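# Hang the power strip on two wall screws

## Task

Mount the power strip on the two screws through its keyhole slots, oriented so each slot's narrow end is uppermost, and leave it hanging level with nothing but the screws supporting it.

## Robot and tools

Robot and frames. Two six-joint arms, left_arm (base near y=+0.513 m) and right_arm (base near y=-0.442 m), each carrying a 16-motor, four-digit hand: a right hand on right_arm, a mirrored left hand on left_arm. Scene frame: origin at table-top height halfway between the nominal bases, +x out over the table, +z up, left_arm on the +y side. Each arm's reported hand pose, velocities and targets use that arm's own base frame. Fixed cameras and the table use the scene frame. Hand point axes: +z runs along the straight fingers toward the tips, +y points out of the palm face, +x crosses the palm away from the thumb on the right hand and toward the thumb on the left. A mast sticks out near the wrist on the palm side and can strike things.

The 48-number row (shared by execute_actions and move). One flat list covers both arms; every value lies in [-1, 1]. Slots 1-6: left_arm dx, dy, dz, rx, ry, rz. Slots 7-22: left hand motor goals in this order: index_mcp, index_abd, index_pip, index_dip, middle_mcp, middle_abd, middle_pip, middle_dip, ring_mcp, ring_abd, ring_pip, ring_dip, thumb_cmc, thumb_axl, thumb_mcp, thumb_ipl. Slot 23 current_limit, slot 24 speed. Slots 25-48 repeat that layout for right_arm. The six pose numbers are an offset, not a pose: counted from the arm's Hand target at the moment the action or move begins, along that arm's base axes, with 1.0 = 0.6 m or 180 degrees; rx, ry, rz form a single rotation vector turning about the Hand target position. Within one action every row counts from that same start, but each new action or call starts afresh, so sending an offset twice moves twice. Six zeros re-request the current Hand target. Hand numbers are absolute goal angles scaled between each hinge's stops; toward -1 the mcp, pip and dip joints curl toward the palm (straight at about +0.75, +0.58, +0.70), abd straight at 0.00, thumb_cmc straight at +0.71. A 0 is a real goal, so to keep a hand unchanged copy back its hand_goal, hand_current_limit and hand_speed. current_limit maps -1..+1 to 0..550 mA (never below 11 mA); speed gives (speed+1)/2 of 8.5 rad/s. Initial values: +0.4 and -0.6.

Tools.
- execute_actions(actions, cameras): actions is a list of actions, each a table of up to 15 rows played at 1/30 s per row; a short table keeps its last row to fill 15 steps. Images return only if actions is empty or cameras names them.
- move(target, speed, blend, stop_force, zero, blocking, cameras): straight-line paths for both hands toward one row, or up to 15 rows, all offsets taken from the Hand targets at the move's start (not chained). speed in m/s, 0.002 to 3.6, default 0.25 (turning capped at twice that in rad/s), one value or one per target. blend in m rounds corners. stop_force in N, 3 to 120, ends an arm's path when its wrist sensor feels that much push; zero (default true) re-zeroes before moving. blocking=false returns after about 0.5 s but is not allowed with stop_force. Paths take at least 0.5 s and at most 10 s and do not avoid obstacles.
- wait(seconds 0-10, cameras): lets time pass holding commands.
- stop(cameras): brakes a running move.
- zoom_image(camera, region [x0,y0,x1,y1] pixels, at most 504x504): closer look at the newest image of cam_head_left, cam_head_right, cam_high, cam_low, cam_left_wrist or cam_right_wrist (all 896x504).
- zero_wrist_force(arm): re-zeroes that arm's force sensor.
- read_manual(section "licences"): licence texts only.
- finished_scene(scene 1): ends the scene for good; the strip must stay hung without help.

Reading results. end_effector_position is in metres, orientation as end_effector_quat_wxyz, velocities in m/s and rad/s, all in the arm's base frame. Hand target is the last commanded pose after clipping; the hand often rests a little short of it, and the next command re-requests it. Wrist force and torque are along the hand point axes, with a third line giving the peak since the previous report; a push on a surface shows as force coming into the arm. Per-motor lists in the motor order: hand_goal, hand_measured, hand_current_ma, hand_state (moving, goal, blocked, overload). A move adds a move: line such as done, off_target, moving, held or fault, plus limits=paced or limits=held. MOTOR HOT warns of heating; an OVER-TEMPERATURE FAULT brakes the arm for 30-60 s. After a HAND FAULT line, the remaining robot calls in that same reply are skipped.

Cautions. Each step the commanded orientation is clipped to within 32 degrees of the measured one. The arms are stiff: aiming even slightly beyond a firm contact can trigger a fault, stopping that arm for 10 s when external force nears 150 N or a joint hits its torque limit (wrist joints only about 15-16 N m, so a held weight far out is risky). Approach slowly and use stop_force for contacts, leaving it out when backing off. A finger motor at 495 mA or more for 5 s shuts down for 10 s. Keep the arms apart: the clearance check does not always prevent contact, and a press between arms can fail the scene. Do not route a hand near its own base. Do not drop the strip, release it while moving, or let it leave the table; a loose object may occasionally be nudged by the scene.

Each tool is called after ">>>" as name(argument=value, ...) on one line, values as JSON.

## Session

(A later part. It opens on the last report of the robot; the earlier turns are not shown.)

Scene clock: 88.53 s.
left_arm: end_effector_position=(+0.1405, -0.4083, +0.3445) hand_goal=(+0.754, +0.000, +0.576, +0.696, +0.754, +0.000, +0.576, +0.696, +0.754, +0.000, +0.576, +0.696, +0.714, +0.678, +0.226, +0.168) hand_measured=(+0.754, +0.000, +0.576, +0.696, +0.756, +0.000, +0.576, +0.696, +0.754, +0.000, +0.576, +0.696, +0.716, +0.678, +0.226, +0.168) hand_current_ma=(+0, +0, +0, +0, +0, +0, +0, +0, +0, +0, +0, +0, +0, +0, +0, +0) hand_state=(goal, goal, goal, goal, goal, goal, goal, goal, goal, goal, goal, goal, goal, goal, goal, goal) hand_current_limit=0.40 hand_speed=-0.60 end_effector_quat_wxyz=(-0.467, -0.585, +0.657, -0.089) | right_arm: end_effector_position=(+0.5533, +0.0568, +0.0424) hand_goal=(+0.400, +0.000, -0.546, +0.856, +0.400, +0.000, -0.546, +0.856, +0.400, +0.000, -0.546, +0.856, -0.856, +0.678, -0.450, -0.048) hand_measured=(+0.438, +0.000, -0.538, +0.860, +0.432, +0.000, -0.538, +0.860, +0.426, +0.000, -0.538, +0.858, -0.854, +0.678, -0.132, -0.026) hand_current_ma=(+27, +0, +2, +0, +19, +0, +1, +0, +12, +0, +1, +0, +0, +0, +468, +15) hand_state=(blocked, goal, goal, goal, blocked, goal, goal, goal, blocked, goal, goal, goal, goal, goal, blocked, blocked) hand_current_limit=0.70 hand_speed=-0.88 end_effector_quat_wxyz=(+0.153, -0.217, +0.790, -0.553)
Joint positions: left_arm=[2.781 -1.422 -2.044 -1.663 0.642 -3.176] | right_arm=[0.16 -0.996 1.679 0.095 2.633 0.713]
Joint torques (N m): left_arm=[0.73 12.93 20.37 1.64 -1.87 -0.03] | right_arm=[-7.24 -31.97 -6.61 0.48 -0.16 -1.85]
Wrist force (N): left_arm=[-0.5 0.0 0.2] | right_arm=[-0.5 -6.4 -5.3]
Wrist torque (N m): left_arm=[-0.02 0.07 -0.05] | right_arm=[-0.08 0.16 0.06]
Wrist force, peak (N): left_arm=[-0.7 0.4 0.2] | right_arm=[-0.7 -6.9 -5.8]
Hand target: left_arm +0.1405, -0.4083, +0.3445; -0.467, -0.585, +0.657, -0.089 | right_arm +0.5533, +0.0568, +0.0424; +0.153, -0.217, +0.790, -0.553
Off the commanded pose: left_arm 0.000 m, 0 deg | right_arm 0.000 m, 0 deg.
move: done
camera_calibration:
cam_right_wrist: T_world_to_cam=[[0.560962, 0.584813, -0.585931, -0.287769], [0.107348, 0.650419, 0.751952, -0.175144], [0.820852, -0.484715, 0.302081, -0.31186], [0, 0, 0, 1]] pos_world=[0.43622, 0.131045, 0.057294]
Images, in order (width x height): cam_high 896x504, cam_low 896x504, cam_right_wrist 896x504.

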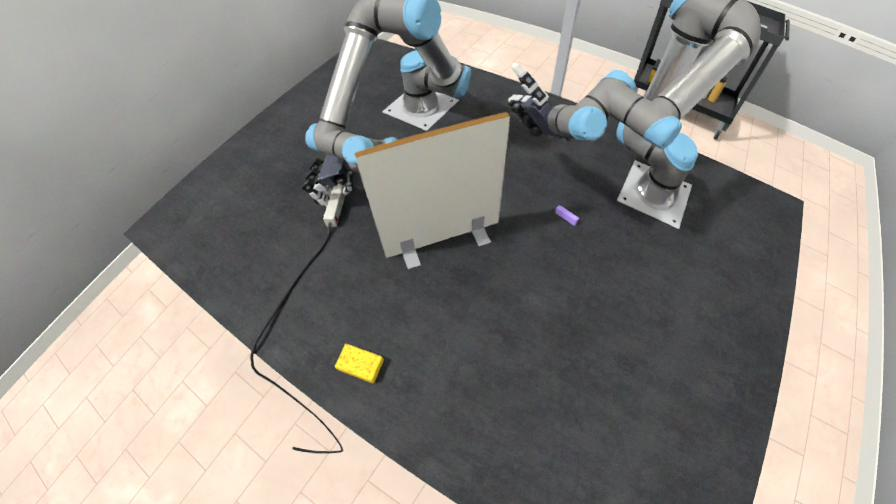

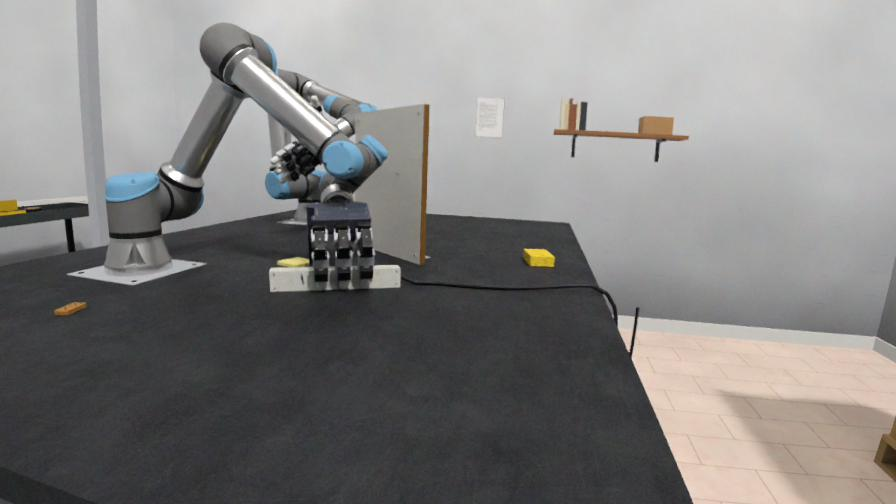

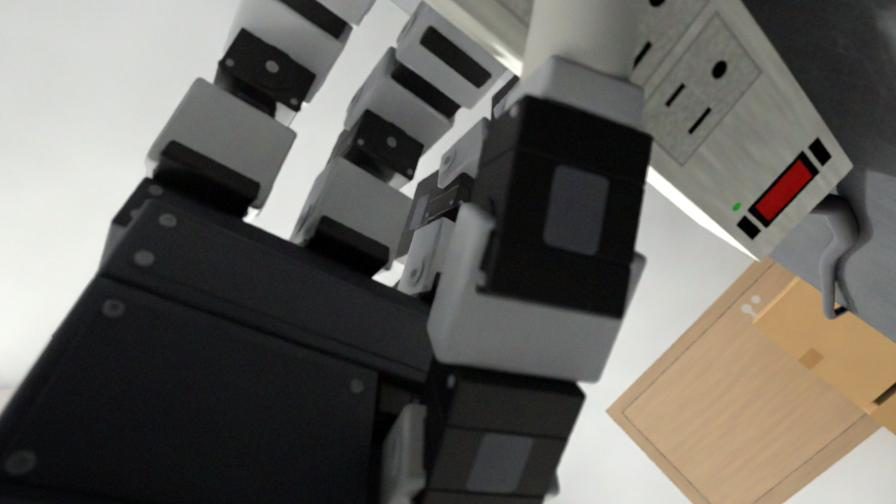

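>>> move(target=[[0,0,0,0,0,0, 0.754,0,0.576,0.696,0.754,0,0.576,0.696,0.754,0,0.576,0.696,0.714,0.678,0.226,0.168,0.4,-0.6, 0,0,0.05,0,0,0, 0.40,0,-0.547,0.855,0.40,0,-0.547,0.855,0.40,0,-0.547,0.855,-0.857,0.677,-0.45,-0.0486,0.7,-0.88],[0,0,0,0,0,0, 0.754,0,0.576,0.696,0.754,0,0.576,0.696,0.754,0,0.576,0.696,0.714,0.678,0.226,0.168,0.4,-0.6, 0,0,0.13,0.3101,0.1851,0, 0.40,0,-0.547,0.855,0.40,0,-0.547,0.855,0.40,0,-0.547,0.855,-0.857,0.677,-0.45,-0.0486,0.7,-0.88]], speed=0.22, blend=0.01, cameras=["cam_low","cam_high","cam_right_wrist"])

>>> zoom_image(camera="cam_low", region=[240, 150, 460, 310])

>>> zoom_image(camera="cam_high", region=[250, 80, 400, 240])

Scene clock: 92.30 s.
left_arm: end_effector_position=(+0.1405, -0.4083, +0.3445) hand_goal=(+0.754, +0.000, +0.576, +0.696, +0.754, +0.000, +0.576, +0.696, +0.754, +0.000, +0.576, +0.696, +0.714, +0.678, +0.226, +0.168) hand_measured=(+0.754, +0.000, +0.576, +0.696, +0.756, +0.000, +0.576, +0.696, +0.754, +0.000, +0.576, +0.696, +0.716, +0.678, +0.226, +0.168) hand_current_ma=(+0, +0, +0, +0, +0, +0, +0, +0, +0, +0, +0, +0, +0, +0, +0, +0) hand_state=(goal, goal, goal, goal, goal, goal, goal, goal, goal, goal, goal, goal, goal, goal, goal, goal) hand_current_limit=0.40 hand_speed=-0.60 end_effector_quat_wxyz=(-0.467, -0.585, +0.657, -0.089) | right_arm: end_effector_position=(+0.5533, +0.0568, +0.1204) hand_goal=(+0.400, +0.000, -0.546, +0.856, +0.400, +0.000, -0.546, +0.856, +0.400, +0.000, -0.546, +0.856, -0.856, +0.678, -0.450, -0.048) hand_measured=(+0.472, +0.002, -0.508, +0.874, +0.448, +0.004, -0.514, +0.874, +0.428, +0.000, -0.520, +0.866, -0.842, +0.686, -0.200, -0.014) hand_current_ma=(+91, +0, +23, +5, +41, +0, +17, +5, +14, +0, +12, +2, +4, +2, +467, +34) hand_state=(blocked, goal, blocked, goal, blocked, goal, blocked, goal, blocked, goal, blocked, goal, goal, goal, blocked, blocked) hand_current_limit=0.70 hand_speed=-0.88 end_effector_quat_wxyz=(+0.011, -0.264, +0.963, -0.042)
Joint positions: left_arm=[2.781 -1.422 -2.044 -1.663 0.642 -3.176] | right_arm=[-0.255 -0.859 1.174 1.194 1.633 0.778]
Joint torques (N m): left_arm=[0.73 12.34 20.73 1.68 -2.02 0.17] | right_arm=[-10.03 -41.53 -20.63 6.16 -1.39 -2.26]
Wrist force (N): left_arm=[-0.7 0.1 0.1] | right_arm=[-2.0 -1.3 3.7]
Wrist torque (N m): left_arm=[0.01 0.08 -0.06] | right_arm=[0.26 -0.21 0.10]
Wrist force, peak (N): left_arm=[-0.9 0.0 0.3] | right_arm=[-0.3 -6.4 -5.4]
Hand target: left_arm +0.1405, -0.4083, +0.3445; -0.467, -0.585, +0.657, -0.089 | right_arm +0.5533, +0.0568, +0.1204; +0.011, -0.264, +0.963, -0.042
Off the commanded pose: left_arm 0.000 m, 0 deg | right_arm 0.000 m, 0 deg.
move: done
camera_calibration:
cam_right_wrist: T_world_to_cam=[[0.352285, 0.934383, -0.0531495, -0.210549], [0.605523, -0.184258, 0.774204, -0.464625], [0.713609, -0.304923, -0.630701, -0.17406], [0, 0, 0, 1]] pos_world=[0.479725, 0.0580477, 0.238744]
Images, in order (width x height): cam_high 896x504, cam_low 896x504, cam_right_wrist 896x504.

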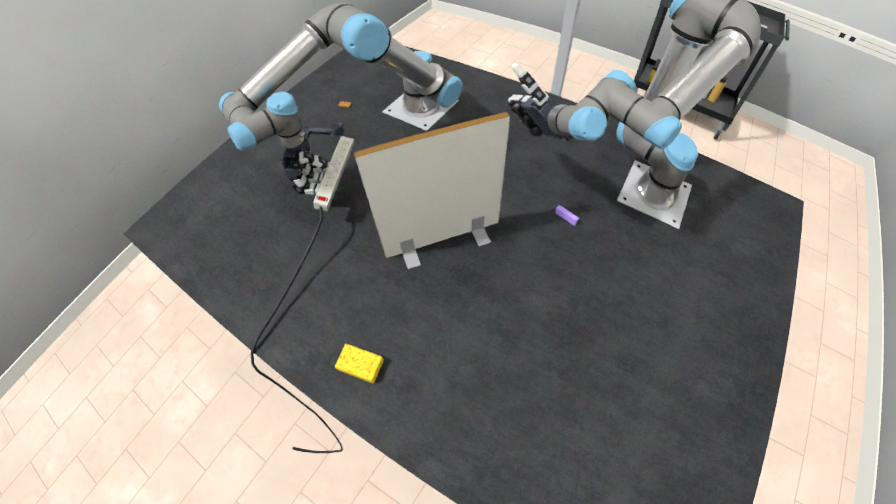

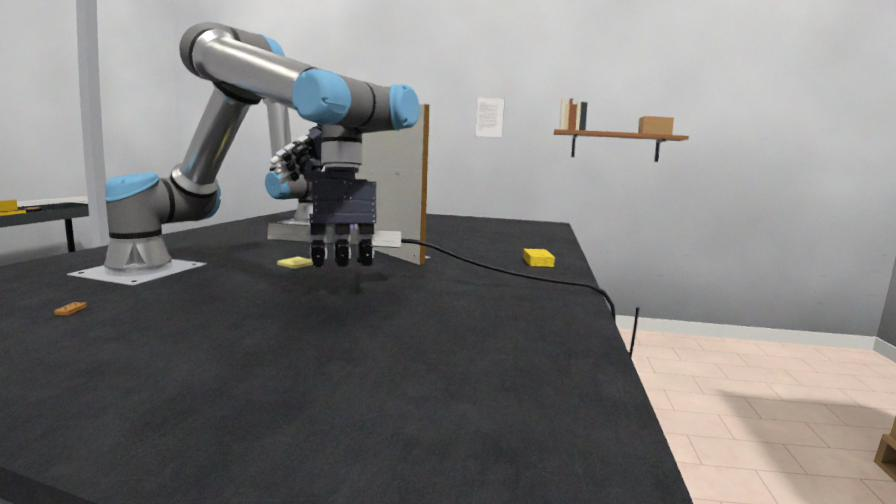

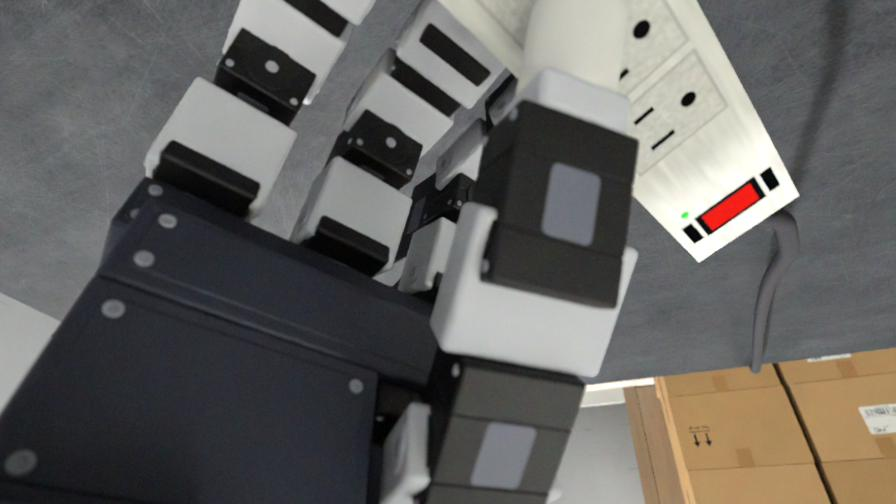

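Scaled by 2.291 from the camera's 896x504 image, which has a finer 1280x720 frame.

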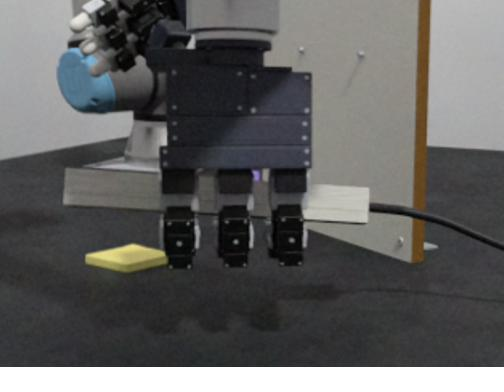

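Scaled by 3.150 from the camera's 896x504 image, which has a finer 1280x720 frame.

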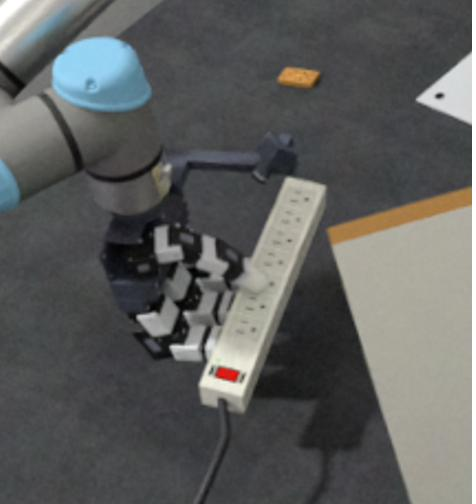

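>>> move(target=[0,0,0,0,0,0, 0.754,0,0.576,0.696,0.754,0,0.576,0.696,0.754,0,0.576,0.696,0.714,0.678,0.226,0.168,0.4,-0.6, 0,0,-0.112,-0.062,-0.037,0, 0.40,0,-0.547,0.855,0.40,0,-0.547,0.855,0.40,0,-0.547,0.855,-0.857,0.677,-0.45,-0.0486,0.7,-0.88], speed=0.1, stop_force=6, cameras=["cam_low","cam_high","cam_right_wrist"])

>>> zoom_image(camera="cam_low", region=[240, 170, 440, 310])

>>> zoom_image(camera="cam_high", region=[250, 100, 400, 240])

Scene clock: 95.87 s.
left_arm: end_effector_position=(+0.1405, -0.4083, +0.3445) hand_goal=(+0.754, +0.000, +0.576, +0.696, +0.754, +0.000, +0.576, +0.696, +0.754, +0.000, +0.576, +0.696, +0.714, +0.678, +0.226, +0.168) hand_measured=(+0.754, +0.000, +0.576, +0.696, +0.756, +0.000, +0.576, +0.696, +0.754, +0.000, +0.576, +0.696, +0.716, +0.678, +0.226, +0.168) hand_current_ma=(+0, +0, +0, +0, +0, +0, +0, +0, +0, +0, +0, +0, +0, +0, +0, +0) hand_state=(goal, goal, goal, goal, goal, goal, goal, goal, goal, goal, goal, goal, goal, goal, goal, goal) hand_current_limit=0.40 hand_speed=-0.60 end_effector_quat_wxyz=(-0.467, -0.585, +0.657, -0.089) | right_arm: end_effector_position=(+0.5533, +0.0568, +0.0532) hand_goal=(+0.400, +0.000, -0.546, +0.856, +0.400, +0.000, -0.546, +0.856, +0.400, +0.000, -0.546, +0.856, -0.856, +0.678, -0.450, -0.048) hand_measured=(+0.468, +0.002, -0.508, +0.872, +0.450, +0.004, -0.514, +0.874, +0.438, +0.000, -0.516, +0.866, -0.848, +0.682, -0.204, -0.014) hand_current_ma=(+85, +0, +23, +5, +46, +0, +18, +5, +27, +0, +15, +2, +1, +1, +467, +34) hand_state=(blocked, goal, blocked, goal, blocked, goal, blocked, goal, blocked, goal, blocked, goal, goal, goal, blocked, blocked) hand_current_limit=0.70 hand_speed=-0.88 end_effector_quat_wxyz=(+0.041, -0.261, +0.952, -0.151)
Joint positions: left_arm=[2.781 -1.422 -2.044 -1.663 0.642 -3.176] | right_arm=[-0.181 -0.886 1.343 0.903 1.806 0.829]
Joint torques (N m): left_arm=[0.64 12.66 20.78 1.78 -2.02 0.13] | right_arm=[10.28 -53.38 -7.97 0.22 1.72 1.74]
Wrist force (N): left_arm=[-0.4 0.2 0.1] | right_arm=[0.3 0.3 2.0]
Wrist torque (N m): left_arm=[0.02 0.05 -0.04] | right_arm=[0.21 -0.28 -0.10]
Wrist force, peak (N): left_arm=[-0.8 0.2 0.3] | right_arm=[-2.1 -1.5 3.9]
Hand target: left_arm +0.1405, -0.4083, +0.3445; -0.467, -0.585, +0.657, -0.089 | right_arm +0.5533, +0.0568, +0.0532; +0.041, -0.261, +0.952, -0.151
Off the commanded pose: left_arm 0.000 m, 0 deg | right_arm 0.000 m, 0 deg.
move: done
camera_calibration:
cam_right_wrist: T_world_to_cam=[[0.366546, 0.910486, -0.191468, -0.213345], [0.510276, -0.0246495, 0.859657, -0.373507], [0.777986, -0.412805, -0.473635, -0.254336], [0, 0, 0, 1]] pos_world=[0.466662, 0.0800493, 0.159776]
Images, in order (width x height): cam_high 896x504, cam_low 896x504, cam_right_wrist 896x504.

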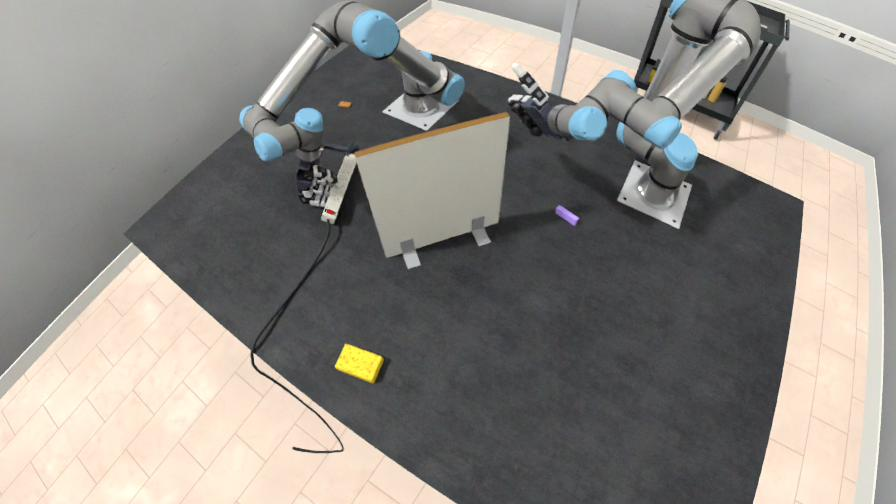

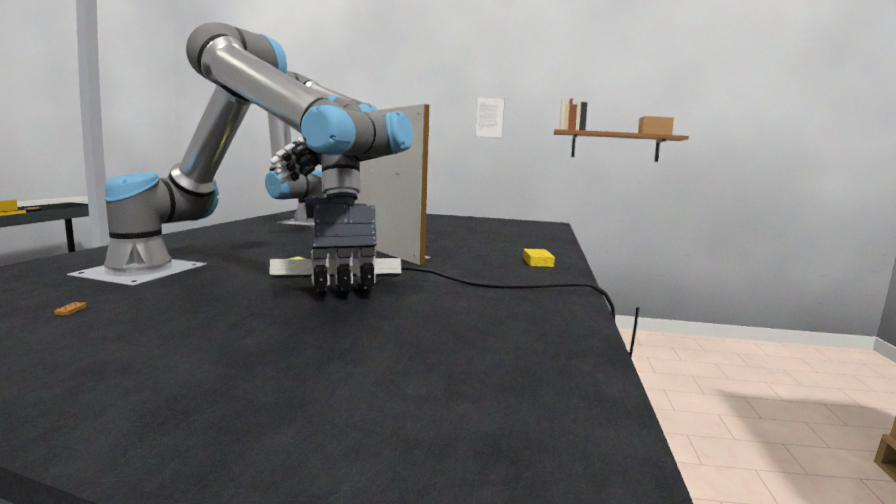

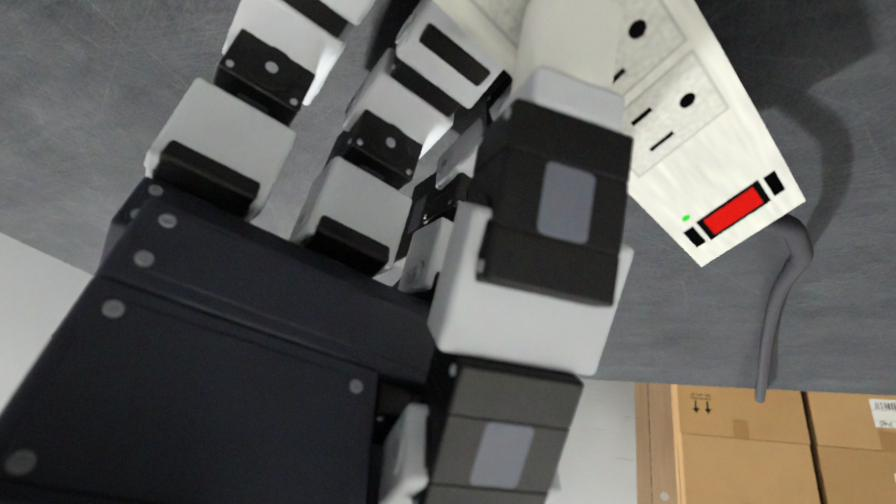

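Scaled by 2.520 from the camera's 896x504 image, which has a finer 1280x720 frame.

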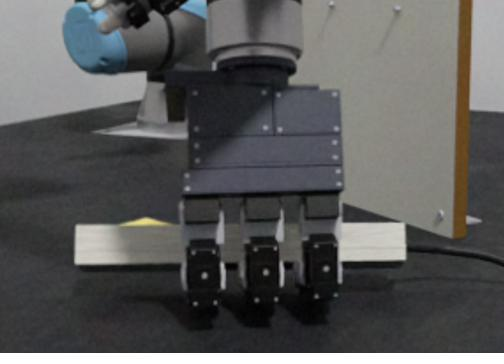

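Scaled by 3.360 from the camera's 896x504 image, which has a finer 1280x720 frame.

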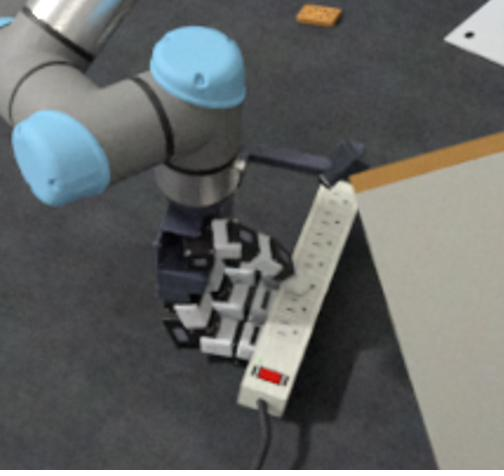

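>>> move(target=[0,0,0,0,0,0, 0.754,0,0.576,0.696,0.754,0,0.576,0.696,0.754,0,0.576,0.696,0.714,0.678,0.226,0.168,0.4,-0.6, 0,0,0,0,0,0, 0.47,0,-0.51,0.87,0.46,0,-0.514,0.87,0.45,0,-0.516,0.866,-0.857,0.677,-0.18,-0.0486,0.2,-0.95], speed=0.1)

>>> move(target=[0,0,0,0,0,0, 0.754,0,0.576,0.696,0.754,0,0.576,0.696,0.754,0,0.576,0.696,0.714,0.678,0.226,0.168,0.4,-0.6, 0,0,0,0,0,0, 0.47,0,-0.51,0.87,0.46,0,-0.514,0.87,0.45,0,-0.516,0.866,-0.857,0.677,0.0,-0.0486,0.2,-0.95], speed=0.1, cameras=["cam_low","cam_high","cam_right_wrist"])

>>> zoom_image(camera="cam_low", region=[240, 170, 440, 310])

>>> zoom_image(camera="cam_high", region=[250, 100, 400, 240])

Scene clock: 97.07 s.
left_arm: end_effector_position=(+0.1405, -0.4083, +0.3445) hand_goal=(+0.754, +0.000, +0.576, +0.696, +0.754, +0.000, +0.576, +0.696, +0.754, +0.000, +0.576, +0.696, +0.714, +0.678, +0.226, +0.168) hand_measured=(+0.754, +0.000, +0.576, +0.696, +0.756, +0.000, +0.576, +0.696, +0.754, +0.000, +0.576, +0.696, +0.716, +0.678, +0.226, +0.168) hand_current_ma=(+0, +0, +0, +0, +0, +0, +0, +0, +0, +0, +0, +0, +0, +0, +0, +0) hand_state=(goal, goal, goal, goal, goal, goal, goal, goal, goal, goal, goal, goal, goal, goal, goal, goal) hand_current_limit=0.40 hand_speed=-0.60 end_effector_quat_wxyz=(-0.467, -0.585, +0.657, -0.089) | right_arm: end_effector_position=(+0.5533, +0.0568, +0.0532) hand_goal=(+0.470, +0.000, -0.510, +0.870, +0.460, +0.000, -0.514, +0.870, +0.450, +0.000, -0.516, +0.866, -0.856, +0.678, -0.180, -0.048) hand_measured=(+0.486, +0.002, -0.496, +0.874, +0.478, +0.004, -0.496, +0.878, +0.472, +0.000, -0.496, +0.874, -0.850, +0.682, -0.226, -0.024) hand_current_ma=(+5, +0, +4, +0, +6, +0, +6, +1, +10, +0, +7, +1, +1, +1, +9, +17) hand_state=(goal, goal, goal, goal, goal, goal, goal, goal, blocked, goal, goal, goal, goal, goal, moving, blocked) hand_current_limit=0.20 hand_speed=-0.95 end_effector_quat_wxyz=(+0.041, -0.261, +0.952, -0.151)
Joint positions: left_arm=[2.781 -1.422 -2.044 -1.663 0.642 -3.176] | right_arm=[-0.181 -0.886 1.343 0.903 1.806 0.829]
Joint torques (N m): left_arm=[0.25 12.61 20.44 1.78 -2.03 0.16] | right_arm=[10.42 -53.46 -7.98 0.56 1.56 1.39]
Wrist force (N): left_arm=[-0.7 0.0 0.2] | right_arm=[0.2 0.3 2.4]
Wrist torque (N m): left_arm=[-0.02 0.09 -0.05] | right_arm=[0.21 -0.27 -0.09]
Wrist force, peak (N): left_arm=[-0.6 0.1 0.6] | right_arm=[0.5 0.5 3.1]
Hand target: left_arm +0.1405, -0.4083, +0.3445; -0.467, -0.585, +0.657, -0.089 | right_arm +0.5533, +0.0568, +0.0532; +0.041, -0.261, +0.952, -0.151
Off the commanded pose: left_arm 0.000 m, 0 deg | right_arm 0.000 m, 0 deg.
move: done

Scene clock: 99.07 s.
left_arm: end_effector_position=(+0.1405, -0.4083, +0.3445) hand_goal=(+0.754, +0.000, +0.576, +0.696, +0.754, +0.000, +0.576, +0.696, +0.754, +0.000, +0.576, +0.696, +0.714, +0.678, +0.226, +0.168) hand_measured=(+0.754, +0.000, +0.576, +0.696, +0.756, +0.000, +0.576, +0.696, +0.754, +0.000, +0.576, +0.696, +0.716, +0.678, +0.226, +0.168) hand_current_ma=(+0, +0, +0, +0, +0, +0, +0, +0, +0, +0, +0, +0, +0, +0, +0, +0) hand_state=(goal, goal, goal, goal, goal, goal, goal, goal, goal, goal, goal, goal, goal, goal, goal, goal) hand_current_limit=0.40 hand_speed=-0.60 end_effector_quat_wxyz=(-0.467, -0.585, +0.657, -0.089) | right_arm: end_effector_position=(+0.5533, +0.0568, +0.0532) hand_goal=(+0.470, +0.000, -0.510, +0.870, +0.460, +0.000, -0.514, +0.870, +0.450, +0.000, -0.516, +0.866, -0.856, +0.678, +0.000, -0.048) hand_measured=(+0.476, +0.002, -0.504, +0.874, +0.466, +0.002, -0.506, +0.874, +0.456, +0.000, -0.508, +0.870, -0.852, +0.680, -0.010, -0.046) hand_current_ma=(+1, +0, +1, +0, +1, +0, +1, +0, +1, +0, +1, +0, +0, +0, -3, +0) hand_state=(goal, goal, goal, goal, goal, goal, goal, goal, goal, goal, goal, goal, goal, goal, goal, goal) hand_current_limit=0.20 hand_speed=-0.95 end_effector_quat_wxyz=(+0.041, -0.261, +0.952, -0.151)
Joint positions: left_arm=[2.781 -1.422 -2.044 -1.663 0.642 -3.176] | right_arm=[-0.181 -0.886 1.343 0.903 1.806 0.829]
Joint torques (N m): left_arm=[1.78 12.78 21.14 1.73 -2.07 0.14] | right_arm=[9.51 -46.88 -8.31 1.27 0.66 0.49]
Wrist force (N): left_arm=[-0.8 0.0 0.2] | right_arm=[0.2 -0.5 0.5]
Wrist torque (N m): left_arm=[0.00 0.10 -0.07] | right_arm=[0.14 -0.18 -0.12]
Wrist force, peak (N): left_arm=[-0.8 0.1 0.1] | right_arm=[0.0 0.5 3.2]
Hand target: left_arm +0.1405, -0.4083, +0.3445; -0.467, -0.585, +0.657, -0.089 | right_arm +0.5533, +0.0568, +0.0532; +0.041, -0.261, +0.952, -0.151
Off the commanded pose: left_arm 0.000 m, 0 deg | right_arm 0.000 m, 0 deg.
move: done
camera_calibration:
cam_right_wrist: T_world_to_cam=[[0.366546, 0.910486, -0.191468, -0.213345], [0.510276, -0.0246495, 0.859657, -0.373507], [0.777986, -0.412805, -0.473635, -0.254336], [0, 0, 0, 1]] pos_world=[0.466662, 0.0800493, 0.159776]
Images, in order (width x height): cam_high 896x504, cam_low 896x504, cam_right_wrist 896x504.

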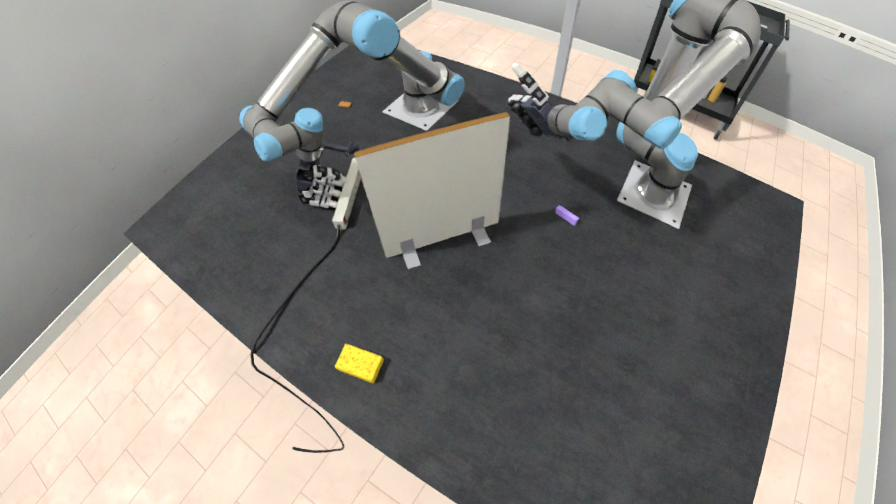

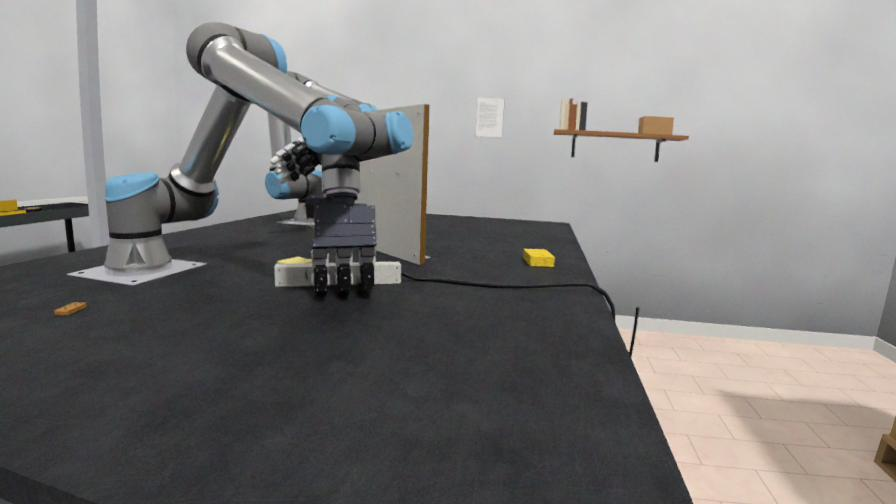

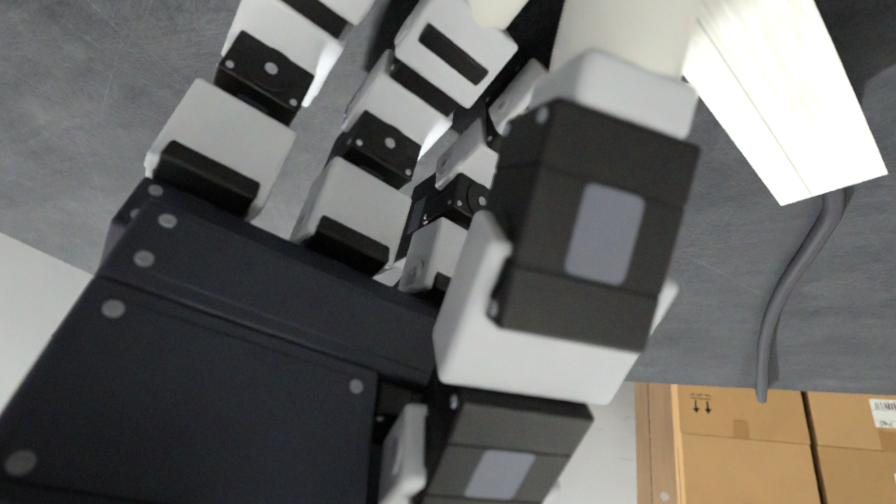

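Scaled by 2.520 from the camera's 896x504 image, which has a finer 1280x720 frame.

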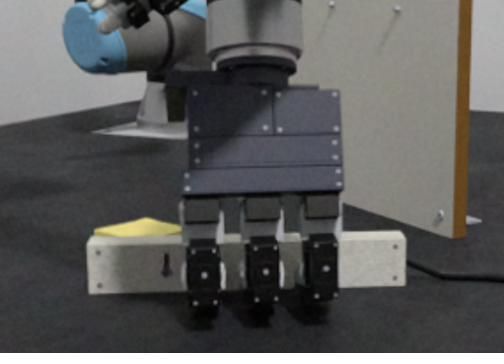

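Scaled by 3.360 from the camera's 896x504 image, which has a finer 1280x720 frame.

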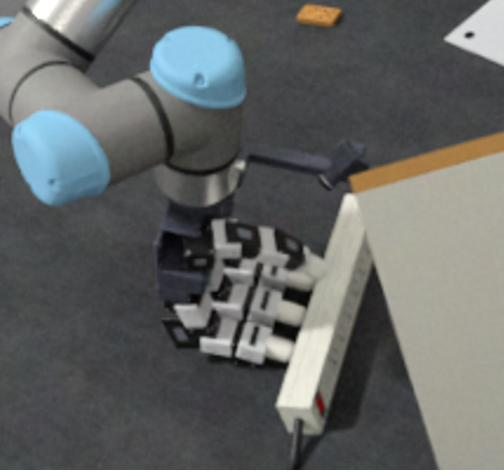

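>>> move(target=[[0,0,0,0,0,0, 0.754,0,0.576,0.696,0.754,0,0.576,0.696,0.754,0,0.576,0.696,0.714,0.678,0.226,0.168,0.4,-0.6, 0.0342,-0.0572,0.0667,0,0,0, 0.863,0,-0.737,0.84,0.863,0,-0.737,0.84,0.863,0,-0.737,0.84,-0.786,0.677,0.07,0.081,0.4,-0.8],[0,0,0,0,0,0, 0.754,0,0.576,0.696,0.754,0,0.576,0.696,0.754,0,0.576,0.696,0.714,0.678,0.226,0.168,0.4,-0.6, 0.0,0.0,0.2,-0.2531,-0.1396,-0.0217, 0.863,0,-0.737,0.84,0.863,0,-0.737,0.84,0.863,0,-0.737,0.84,-0.786,0.677,0.07,0.081,0.4,-0.8],[0,0,0,0,0,0, 0.754,0,0.576,0.696,0.754,0,0.576,0.696,0.754,0,0.576,0.696,0.714,0.678,0.226,0.168,0.4,-0.6, -0.0198,0.062,0.11,-0.2531,-0.1396,-0.0217, 0.863,0,-0.737,0.84,0.863,0,-0.737,0.84,0.863,0,-0.737,0.84,-0.786,0.677,0.07,0.081,0.4,-0.8]], speed=0.3, blend=[0.01,0.03,0], cameras=["cam_low","cam_high","cam_head_left"])

>>> zoom_image(camera="cam_low", region=[240, 170, 440, 310])

>>> zoom_image(camera="cam_high", region=[250, 100, 400, 240])

Scene clock: 106.43 s.
left_arm: end_effector_position=(+0.1405, -0.4083, +0.3445) hand_goal=(+0.754, +0.000, +0.576, +0.696, +0.754, +0.000, +0.576, +0.696, +0.754, +0.000, +0.576, +0.696, +0.714, +0.678, +0.226, +0.168) hand_measured=(+0.754, +0.000, +0.576, +0.696, +0.756, +0.000, +0.576, +0.696, +0.754, +0.000, +0.576, +0.696, +0.716, +0.678, +0.226, +0.168) hand_current_ma=(+0, +0, +0, +0, +0, +0, +0, +0, +0, +0, +0, +0, +0, +0, +0, +0) hand_state=(goal, goal, goal, goal, goal, goal, goal, goal, goal, goal, goal, goal, goal, goal, goal, goal) hand_current_limit=0.40 hand_speed=-0.60 end_effector_quat_wxyz=(-0.467, -0.585, +0.657, -0.089) | right_arm: end_effector_position=(+0.5414, +0.0940, +0.1192) hand_goal=(+0.864, +0.000, -0.736, +0.840, +0.864, +0.000, -0.736, +0.840, +0.864, +0.000, -0.736, +0.840, -0.786, +0.678, +0.070, +0.082) hand_measured=(+0.856, +0.002, -0.734, +0.842, +0.854, +0.002, -0.734, +0.844, +0.854, +0.000, -0.732, +0.842, -0.786, +0.680, +0.068, +0.080) hand_current_ma=(-2, +0, +0, +0, -2, +0, +0, +0, -2, +0, +0, +0, +0, +0, +0, +0) hand_state=(goal, goal, goal, goal, goal, goal, goal, goal, goal, goal, goal, goal, goal, goal, goal, goal) hand_current_limit=0.40 hand_speed=-0.80 end_effector_quat_wxyz=(+0.134, -0.187, +0.797, -0.558)
Joint positions: left_arm=[2.781 -1.422 -2.044 -1.663 0.642 -3.176] | right_arm=[0.253 -0.999 1.511 0.531 2.735 1.01]
Joint torques (N m): left_arm=[1.01 11.79 20.39 1.7 -2.08 0.19] | right_arm=[10.65 -35.45 -20.19 3.96 3.24 1.65]
Wrist force (N): left_arm=[-0.4 0.1 0.2] | right_arm=[0.4 -0.4 -1.1]
Wrist torque (N m): left_arm=[0.01 0.05 -0.04] | right_arm=[0.01 0.02 0.09]
Wrist force, peak (N): left_arm=[-0.8 0.3 0.3] | right_arm=[0.7 -2.1 0.6]
Hand target: left_arm +0.1405, -0.4083, +0.3445; -0.467, -0.585, +0.657, -0.089 | right_arm +0.5414, +0.0940, +0.1192; +0.134, -0.187, +0.797, -0.558
Off the commanded pose: left_arm 0.000 m, 0 deg | right_arm 0.000 m, 0 deg.
move: done
Images, in order (width x height): cam_head_left 896x504, cam_high 896x504, cam_low 896x504.

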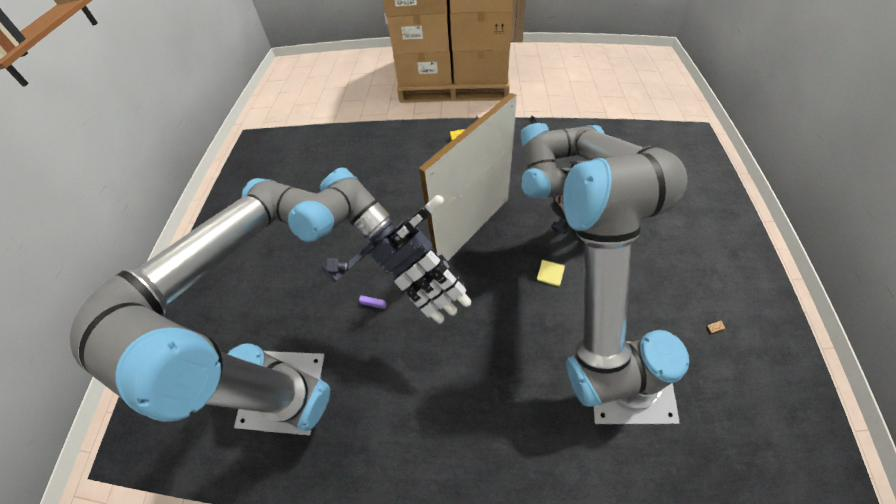

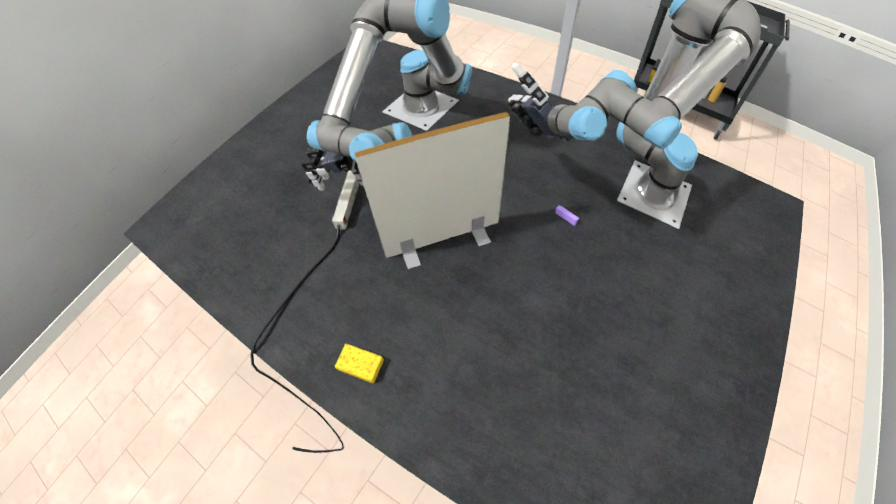

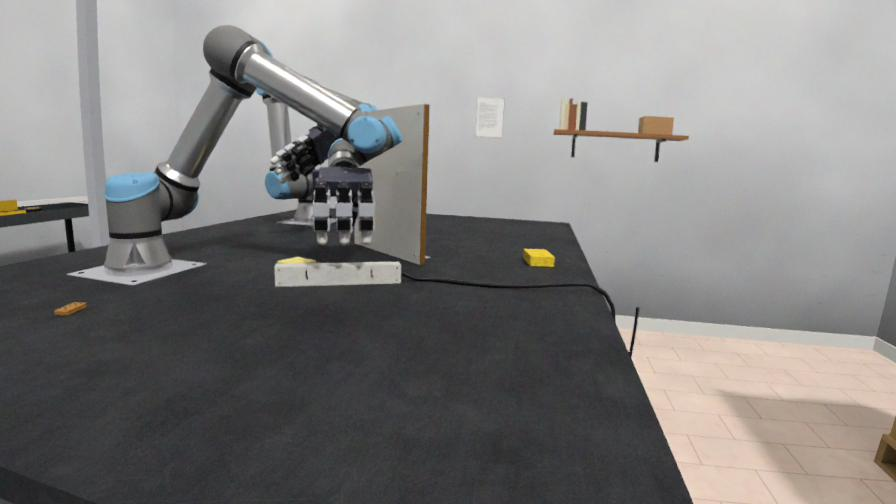

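Scaled by 2.520 from the camera's 896x504 image, which has a finer 1280x720 frame.

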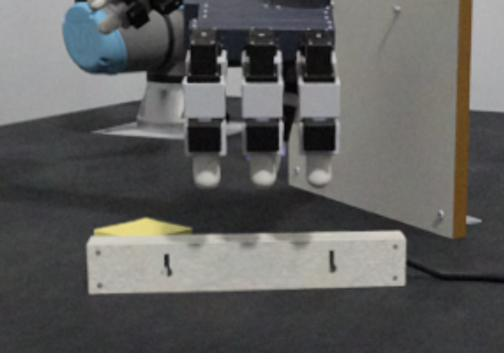

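Scaled by 3.360 from the camera's 896x504 image, which has a finer 1280x720 frame.

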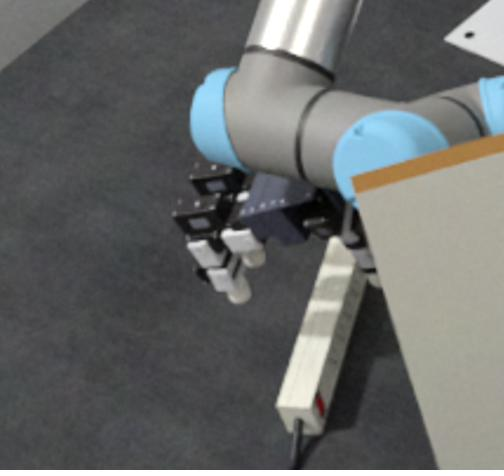

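>>> move(target=[0,0,0,0,0,0, 0.754,0,0.576,0.696,0.754,0,0.576,0.696,0.754,0,0.576,0.696,0.714,0.678,0.226,0.168,0.4,-0.6, 0,0,-0.102,0,0,0, 0.863,0,-0.737,0.84,0.863,0,-0.737,0.84,0.863,0,-0.737,0.84,-0.786,0.677,0.07,0.081,0.4,-0.8], speed=0.15, stop_force=8)

>>> move(target=[0,0,0,0,0,0, 0.754,0,0.576,0.696,0.754,0,0.576,0.696,0.754,0,0.576,0.696,0.714,0.678,0.226,0.168,0.4,-0.6, 0,0,0,0,0,0, 0.56,0,-0.737,0.84,0.56,0,-0.737,0.84,0.56,0,-0.737,0.84,-0.786,0.677,-0.45,0.081,0.7,-0.85], speed=0.12, cameras=["cam_low","cam_high","cam_right_wrist"])

>>> zoom_image(camera="cam_low", region=[240, 170, 440, 310])

>>> zoom_image(camera="cam_high", region=[250, 100, 400, 240])

Scene clock: 109.77 s.
left_arm: end_effector_position=(+0.1405, -0.4083, +0.3445) hand_goal=(+0.754, +0.000, +0.576, +0.696, +0.754, +0.000, +0.576, +0.696, +0.754, +0.000, +0.576, +0.696, +0.714, +0.678, +0.226, +0.168) hand_measured=(+0.754, +0.000, +0.576, +0.696, +0.756, +0.000, +0.576, +0.696, +0.754, +0.000, +0.576, +0.696, +0.716, +0.678, +0.226, +0.168) hand_current_ma=(+0, +0, +0, +0, +0, +0, +0, +0, +0, +0, +0, +0, +0, +0, +0, +0) hand_state=(goal, goal, goal, goal, goal, goal, goal, goal, goal, goal, goal, goal, goal, goal, goal, goal) hand_current_limit=0.40 hand_speed=-0.60 end_effector_quat_wxyz=(-0.467, -0.585, +0.657, -0.089) | right_arm: end_effector_position=(+0.5414, +0.0940, +0.0580) hand_goal=(+0.864, +0.000, -0.736, +0.840, +0.864, +0.000, -0.736, +0.840, +0.864, +0.000, -0.736, +0.840, -0.786, +0.678, +0.070, +0.082) hand_measured=(+0.856, +0.002, -0.734, +0.842, +0.854, +0.002, -0.734, +0.844, +0.854, +0.000, -0.732, +0.842, -0.786, +0.680, +0.068, +0.080) hand_current_ma=(-2, +0, +0, +0, -2, +0, +0, +0, -2, +0, +0, +0, +0, +0, +0, +0) hand_state=(goal, goal, goal, goal, goal, goal, goal, goal, goal, goal, goal, goal, goal, goal, goal, goal) hand_current_limit=0.40 hand_speed=-0.80 end_effector_quat_wxyz=(+0.134, -0.187, +0.797, -0.558)
Joint positions: left_arm=[2.781 -1.422 -2.044 -1.663 0.642 -3.176] | right_arm=[0.253 -0.92 1.561 0.404 2.735 1.011]
Joint torques (N m): left_arm=[1.1 12.25 21.41 1.62 -2.03 0.33] | right_arm=[-9.18 -34.05 -7.08 -0.21 -0.01 -1.48]
Wrist force (N): left_arm=[-0.3 0.3 0.1] | right_arm=[0.2 -0.1 -1.1]
Wrist torque (N m): left_arm=[0.05 0.04 -0.03] | right_arm=[0.05 0.05 0.08]
Wrist force, peak (N): left_arm=[-0.6 0.1 0.5] | right_arm=[0.4 -1.1 -1.6]
Hand target: left_arm +0.1405, -0.4083, +0.3445; -0.467, -0.585, +0.657, -0.089 | right_arm +0.5414, +0.0940, +0.0580; +0.134, -0.187, +0.797, -0.558
Off the commanded pose: left_arm 0.000 m, 0 deg | right_arm 0.000 m, 0 deg.
move: done

Scene clock: 111.03 s.
left_arm: end_effector_position=(+0.1405, -0.4083, +0.3445) hand_goal=(+0.754, +0.000, +0.576, +0.696, +0.754, +0.000, +0.576, +0.696, +0.754, +0.000, +0.576, +0.696, +0.714, +0.678, +0.226, +0.168) hand_measured=(+0.754, +0.000, +0.576, +0.696, +0.756, +0.000, +0.576, +0.696, +0.754, +0.000, +0.576, +0.696, +0.716, +0.678, +0.226, +0.168) hand_current_ma=(+0, +0, +0, +0, +0, +0, +0, +0, +0, +0, +0, +0, +0, +0, +0, +0) hand_state=(goal, goal, goal, goal, goal, goal, goal, goal, goal, goal, goal, goal, goal, goal, goal, goal) hand_current_limit=0.40 hand_speed=-0.60 end_effector_quat_wxyz=(-0.467, -0.585, +0.657, -0.089) | right_arm: end_effector_position=(+0.5414, +0.0940, +0.0580) hand_goal=(+0.560, +0.000, -0.736, +0.840, +0.560, +0.000, -0.736, +0.840, +0.560, +0.000, -0.736, +0.840, -0.786, +0.678, -0.450, +0.082) hand_measured=(+0.570, +0.002, -0.732, +0.842, +0.572, +0.002, -0.732, +0.844, +0.572, +0.000, -0.730, +0.842, -0.786, +0.680, -0.222, +0.112) hand_current_ma=(+2, +0, +0, +0, +3, +0, +0, +0, +3, +0, +1, +0, +0, +0, +466, +26) hand_state=(goal, goal, goal, goal, goal, goal, goal, goal, goal, goal, goal, goal, goal, goal, blocked, blocked) hand_current_limit=0.70 hand_speed=-0.85 end_effector_quat_wxyz=(+0.134, -0.187, +0.797, -0.558)
Joint positions: left_arm=[2.781 -1.422 -2.044 -1.663 0.642 -3.176] | right_arm=[0.253 -0.92 1.561 0.404 2.735 1.011]
Joint torques (N m): left_arm=[-0.15 11.57 20.54 1.77 -2.17 0.25] | right_arm=[-6.76 -35.45 -6.72 0.13 -0.06 -1.6]
Wrist force (N): left_arm=[-0.5 0.1 0.3] | right_arm=[0.1 -3.0 -3.5]
Wrist torque (N m): left_arm=[0.01 0.06 -0.04] | right_arm=[-0.01 0.06 -0.01]
Wrist force, peak (N): left_arm=[-0.7 0.2 0.4] | right_arm=[0.0 -4.0 -4.3]
Hand target: left_arm +0.1405, -0.4083, +0.3445; -0.467, -0.585, +0.657, -0.089 | right_arm +0.5414, +0.0940, +0.0580; +0.134, -0.187, +0.797, -0.558
Off the commanded pose: left_arm 0.000 m, 0 deg | right_arm 0.000 m, 0 deg.
move: done
camera_calibration:
cam_right_wrist: T_world_to_cam=[[0.602826, 0.543213, -0.584397, -0.312586], [0.152687, 0.640366, 0.75274, -0.23336], [0.783126, -0.543002, 0.303088, -0.262986], [0, 0, 0, 1]] pos_world=[0.430017, 0.176434, 0.072693]
Images, in order (width x height): cam_high 896x504, cam_low 896x504, cam_right_wrist 896x504.

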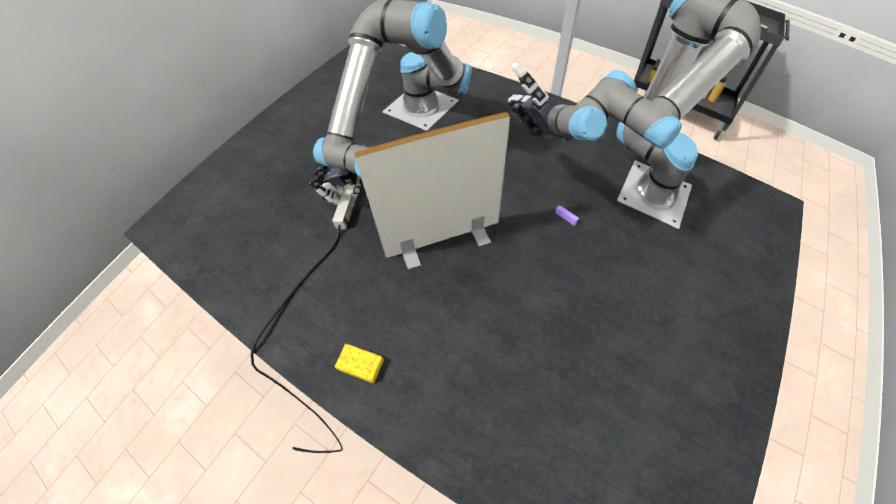

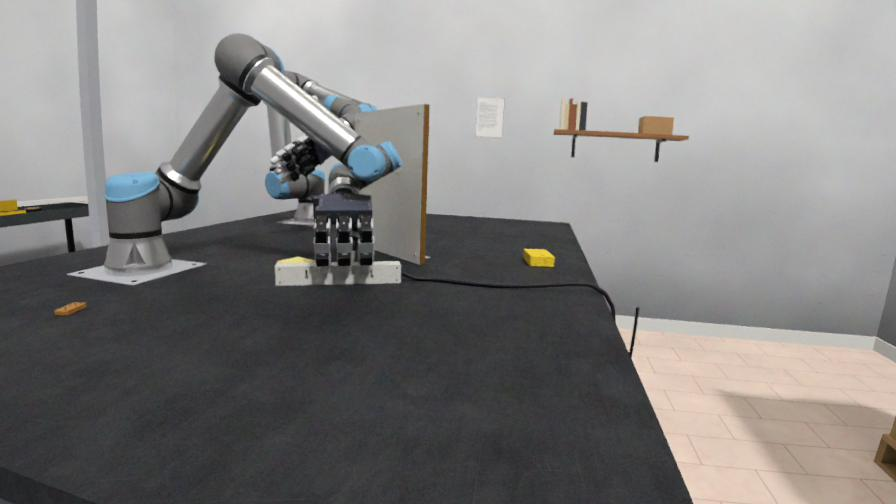

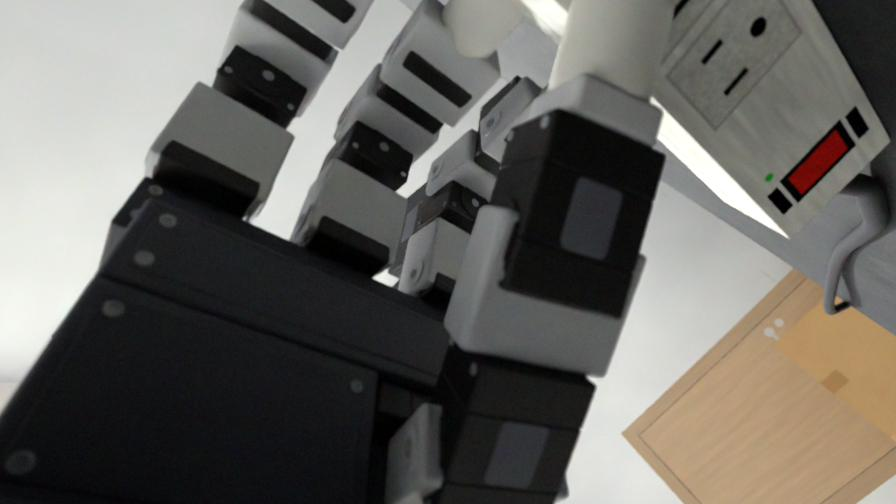

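Scaled by 2.520 from the camera's 896x504 image, which has a finer 1280x720 frame.

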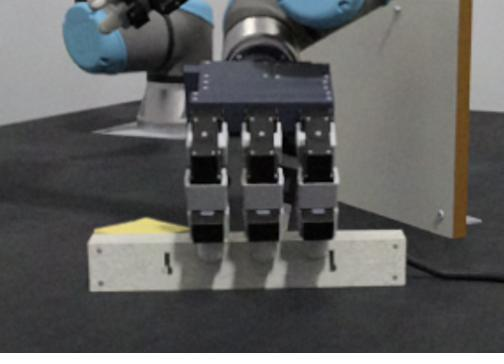

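Scaled by 3.360 from the camera's 896x504 image, which has a finer 1280x720 frame.

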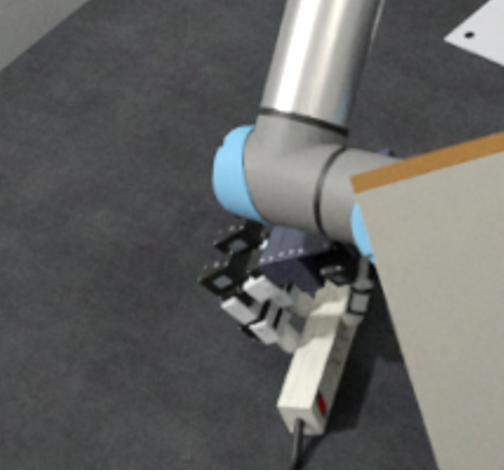

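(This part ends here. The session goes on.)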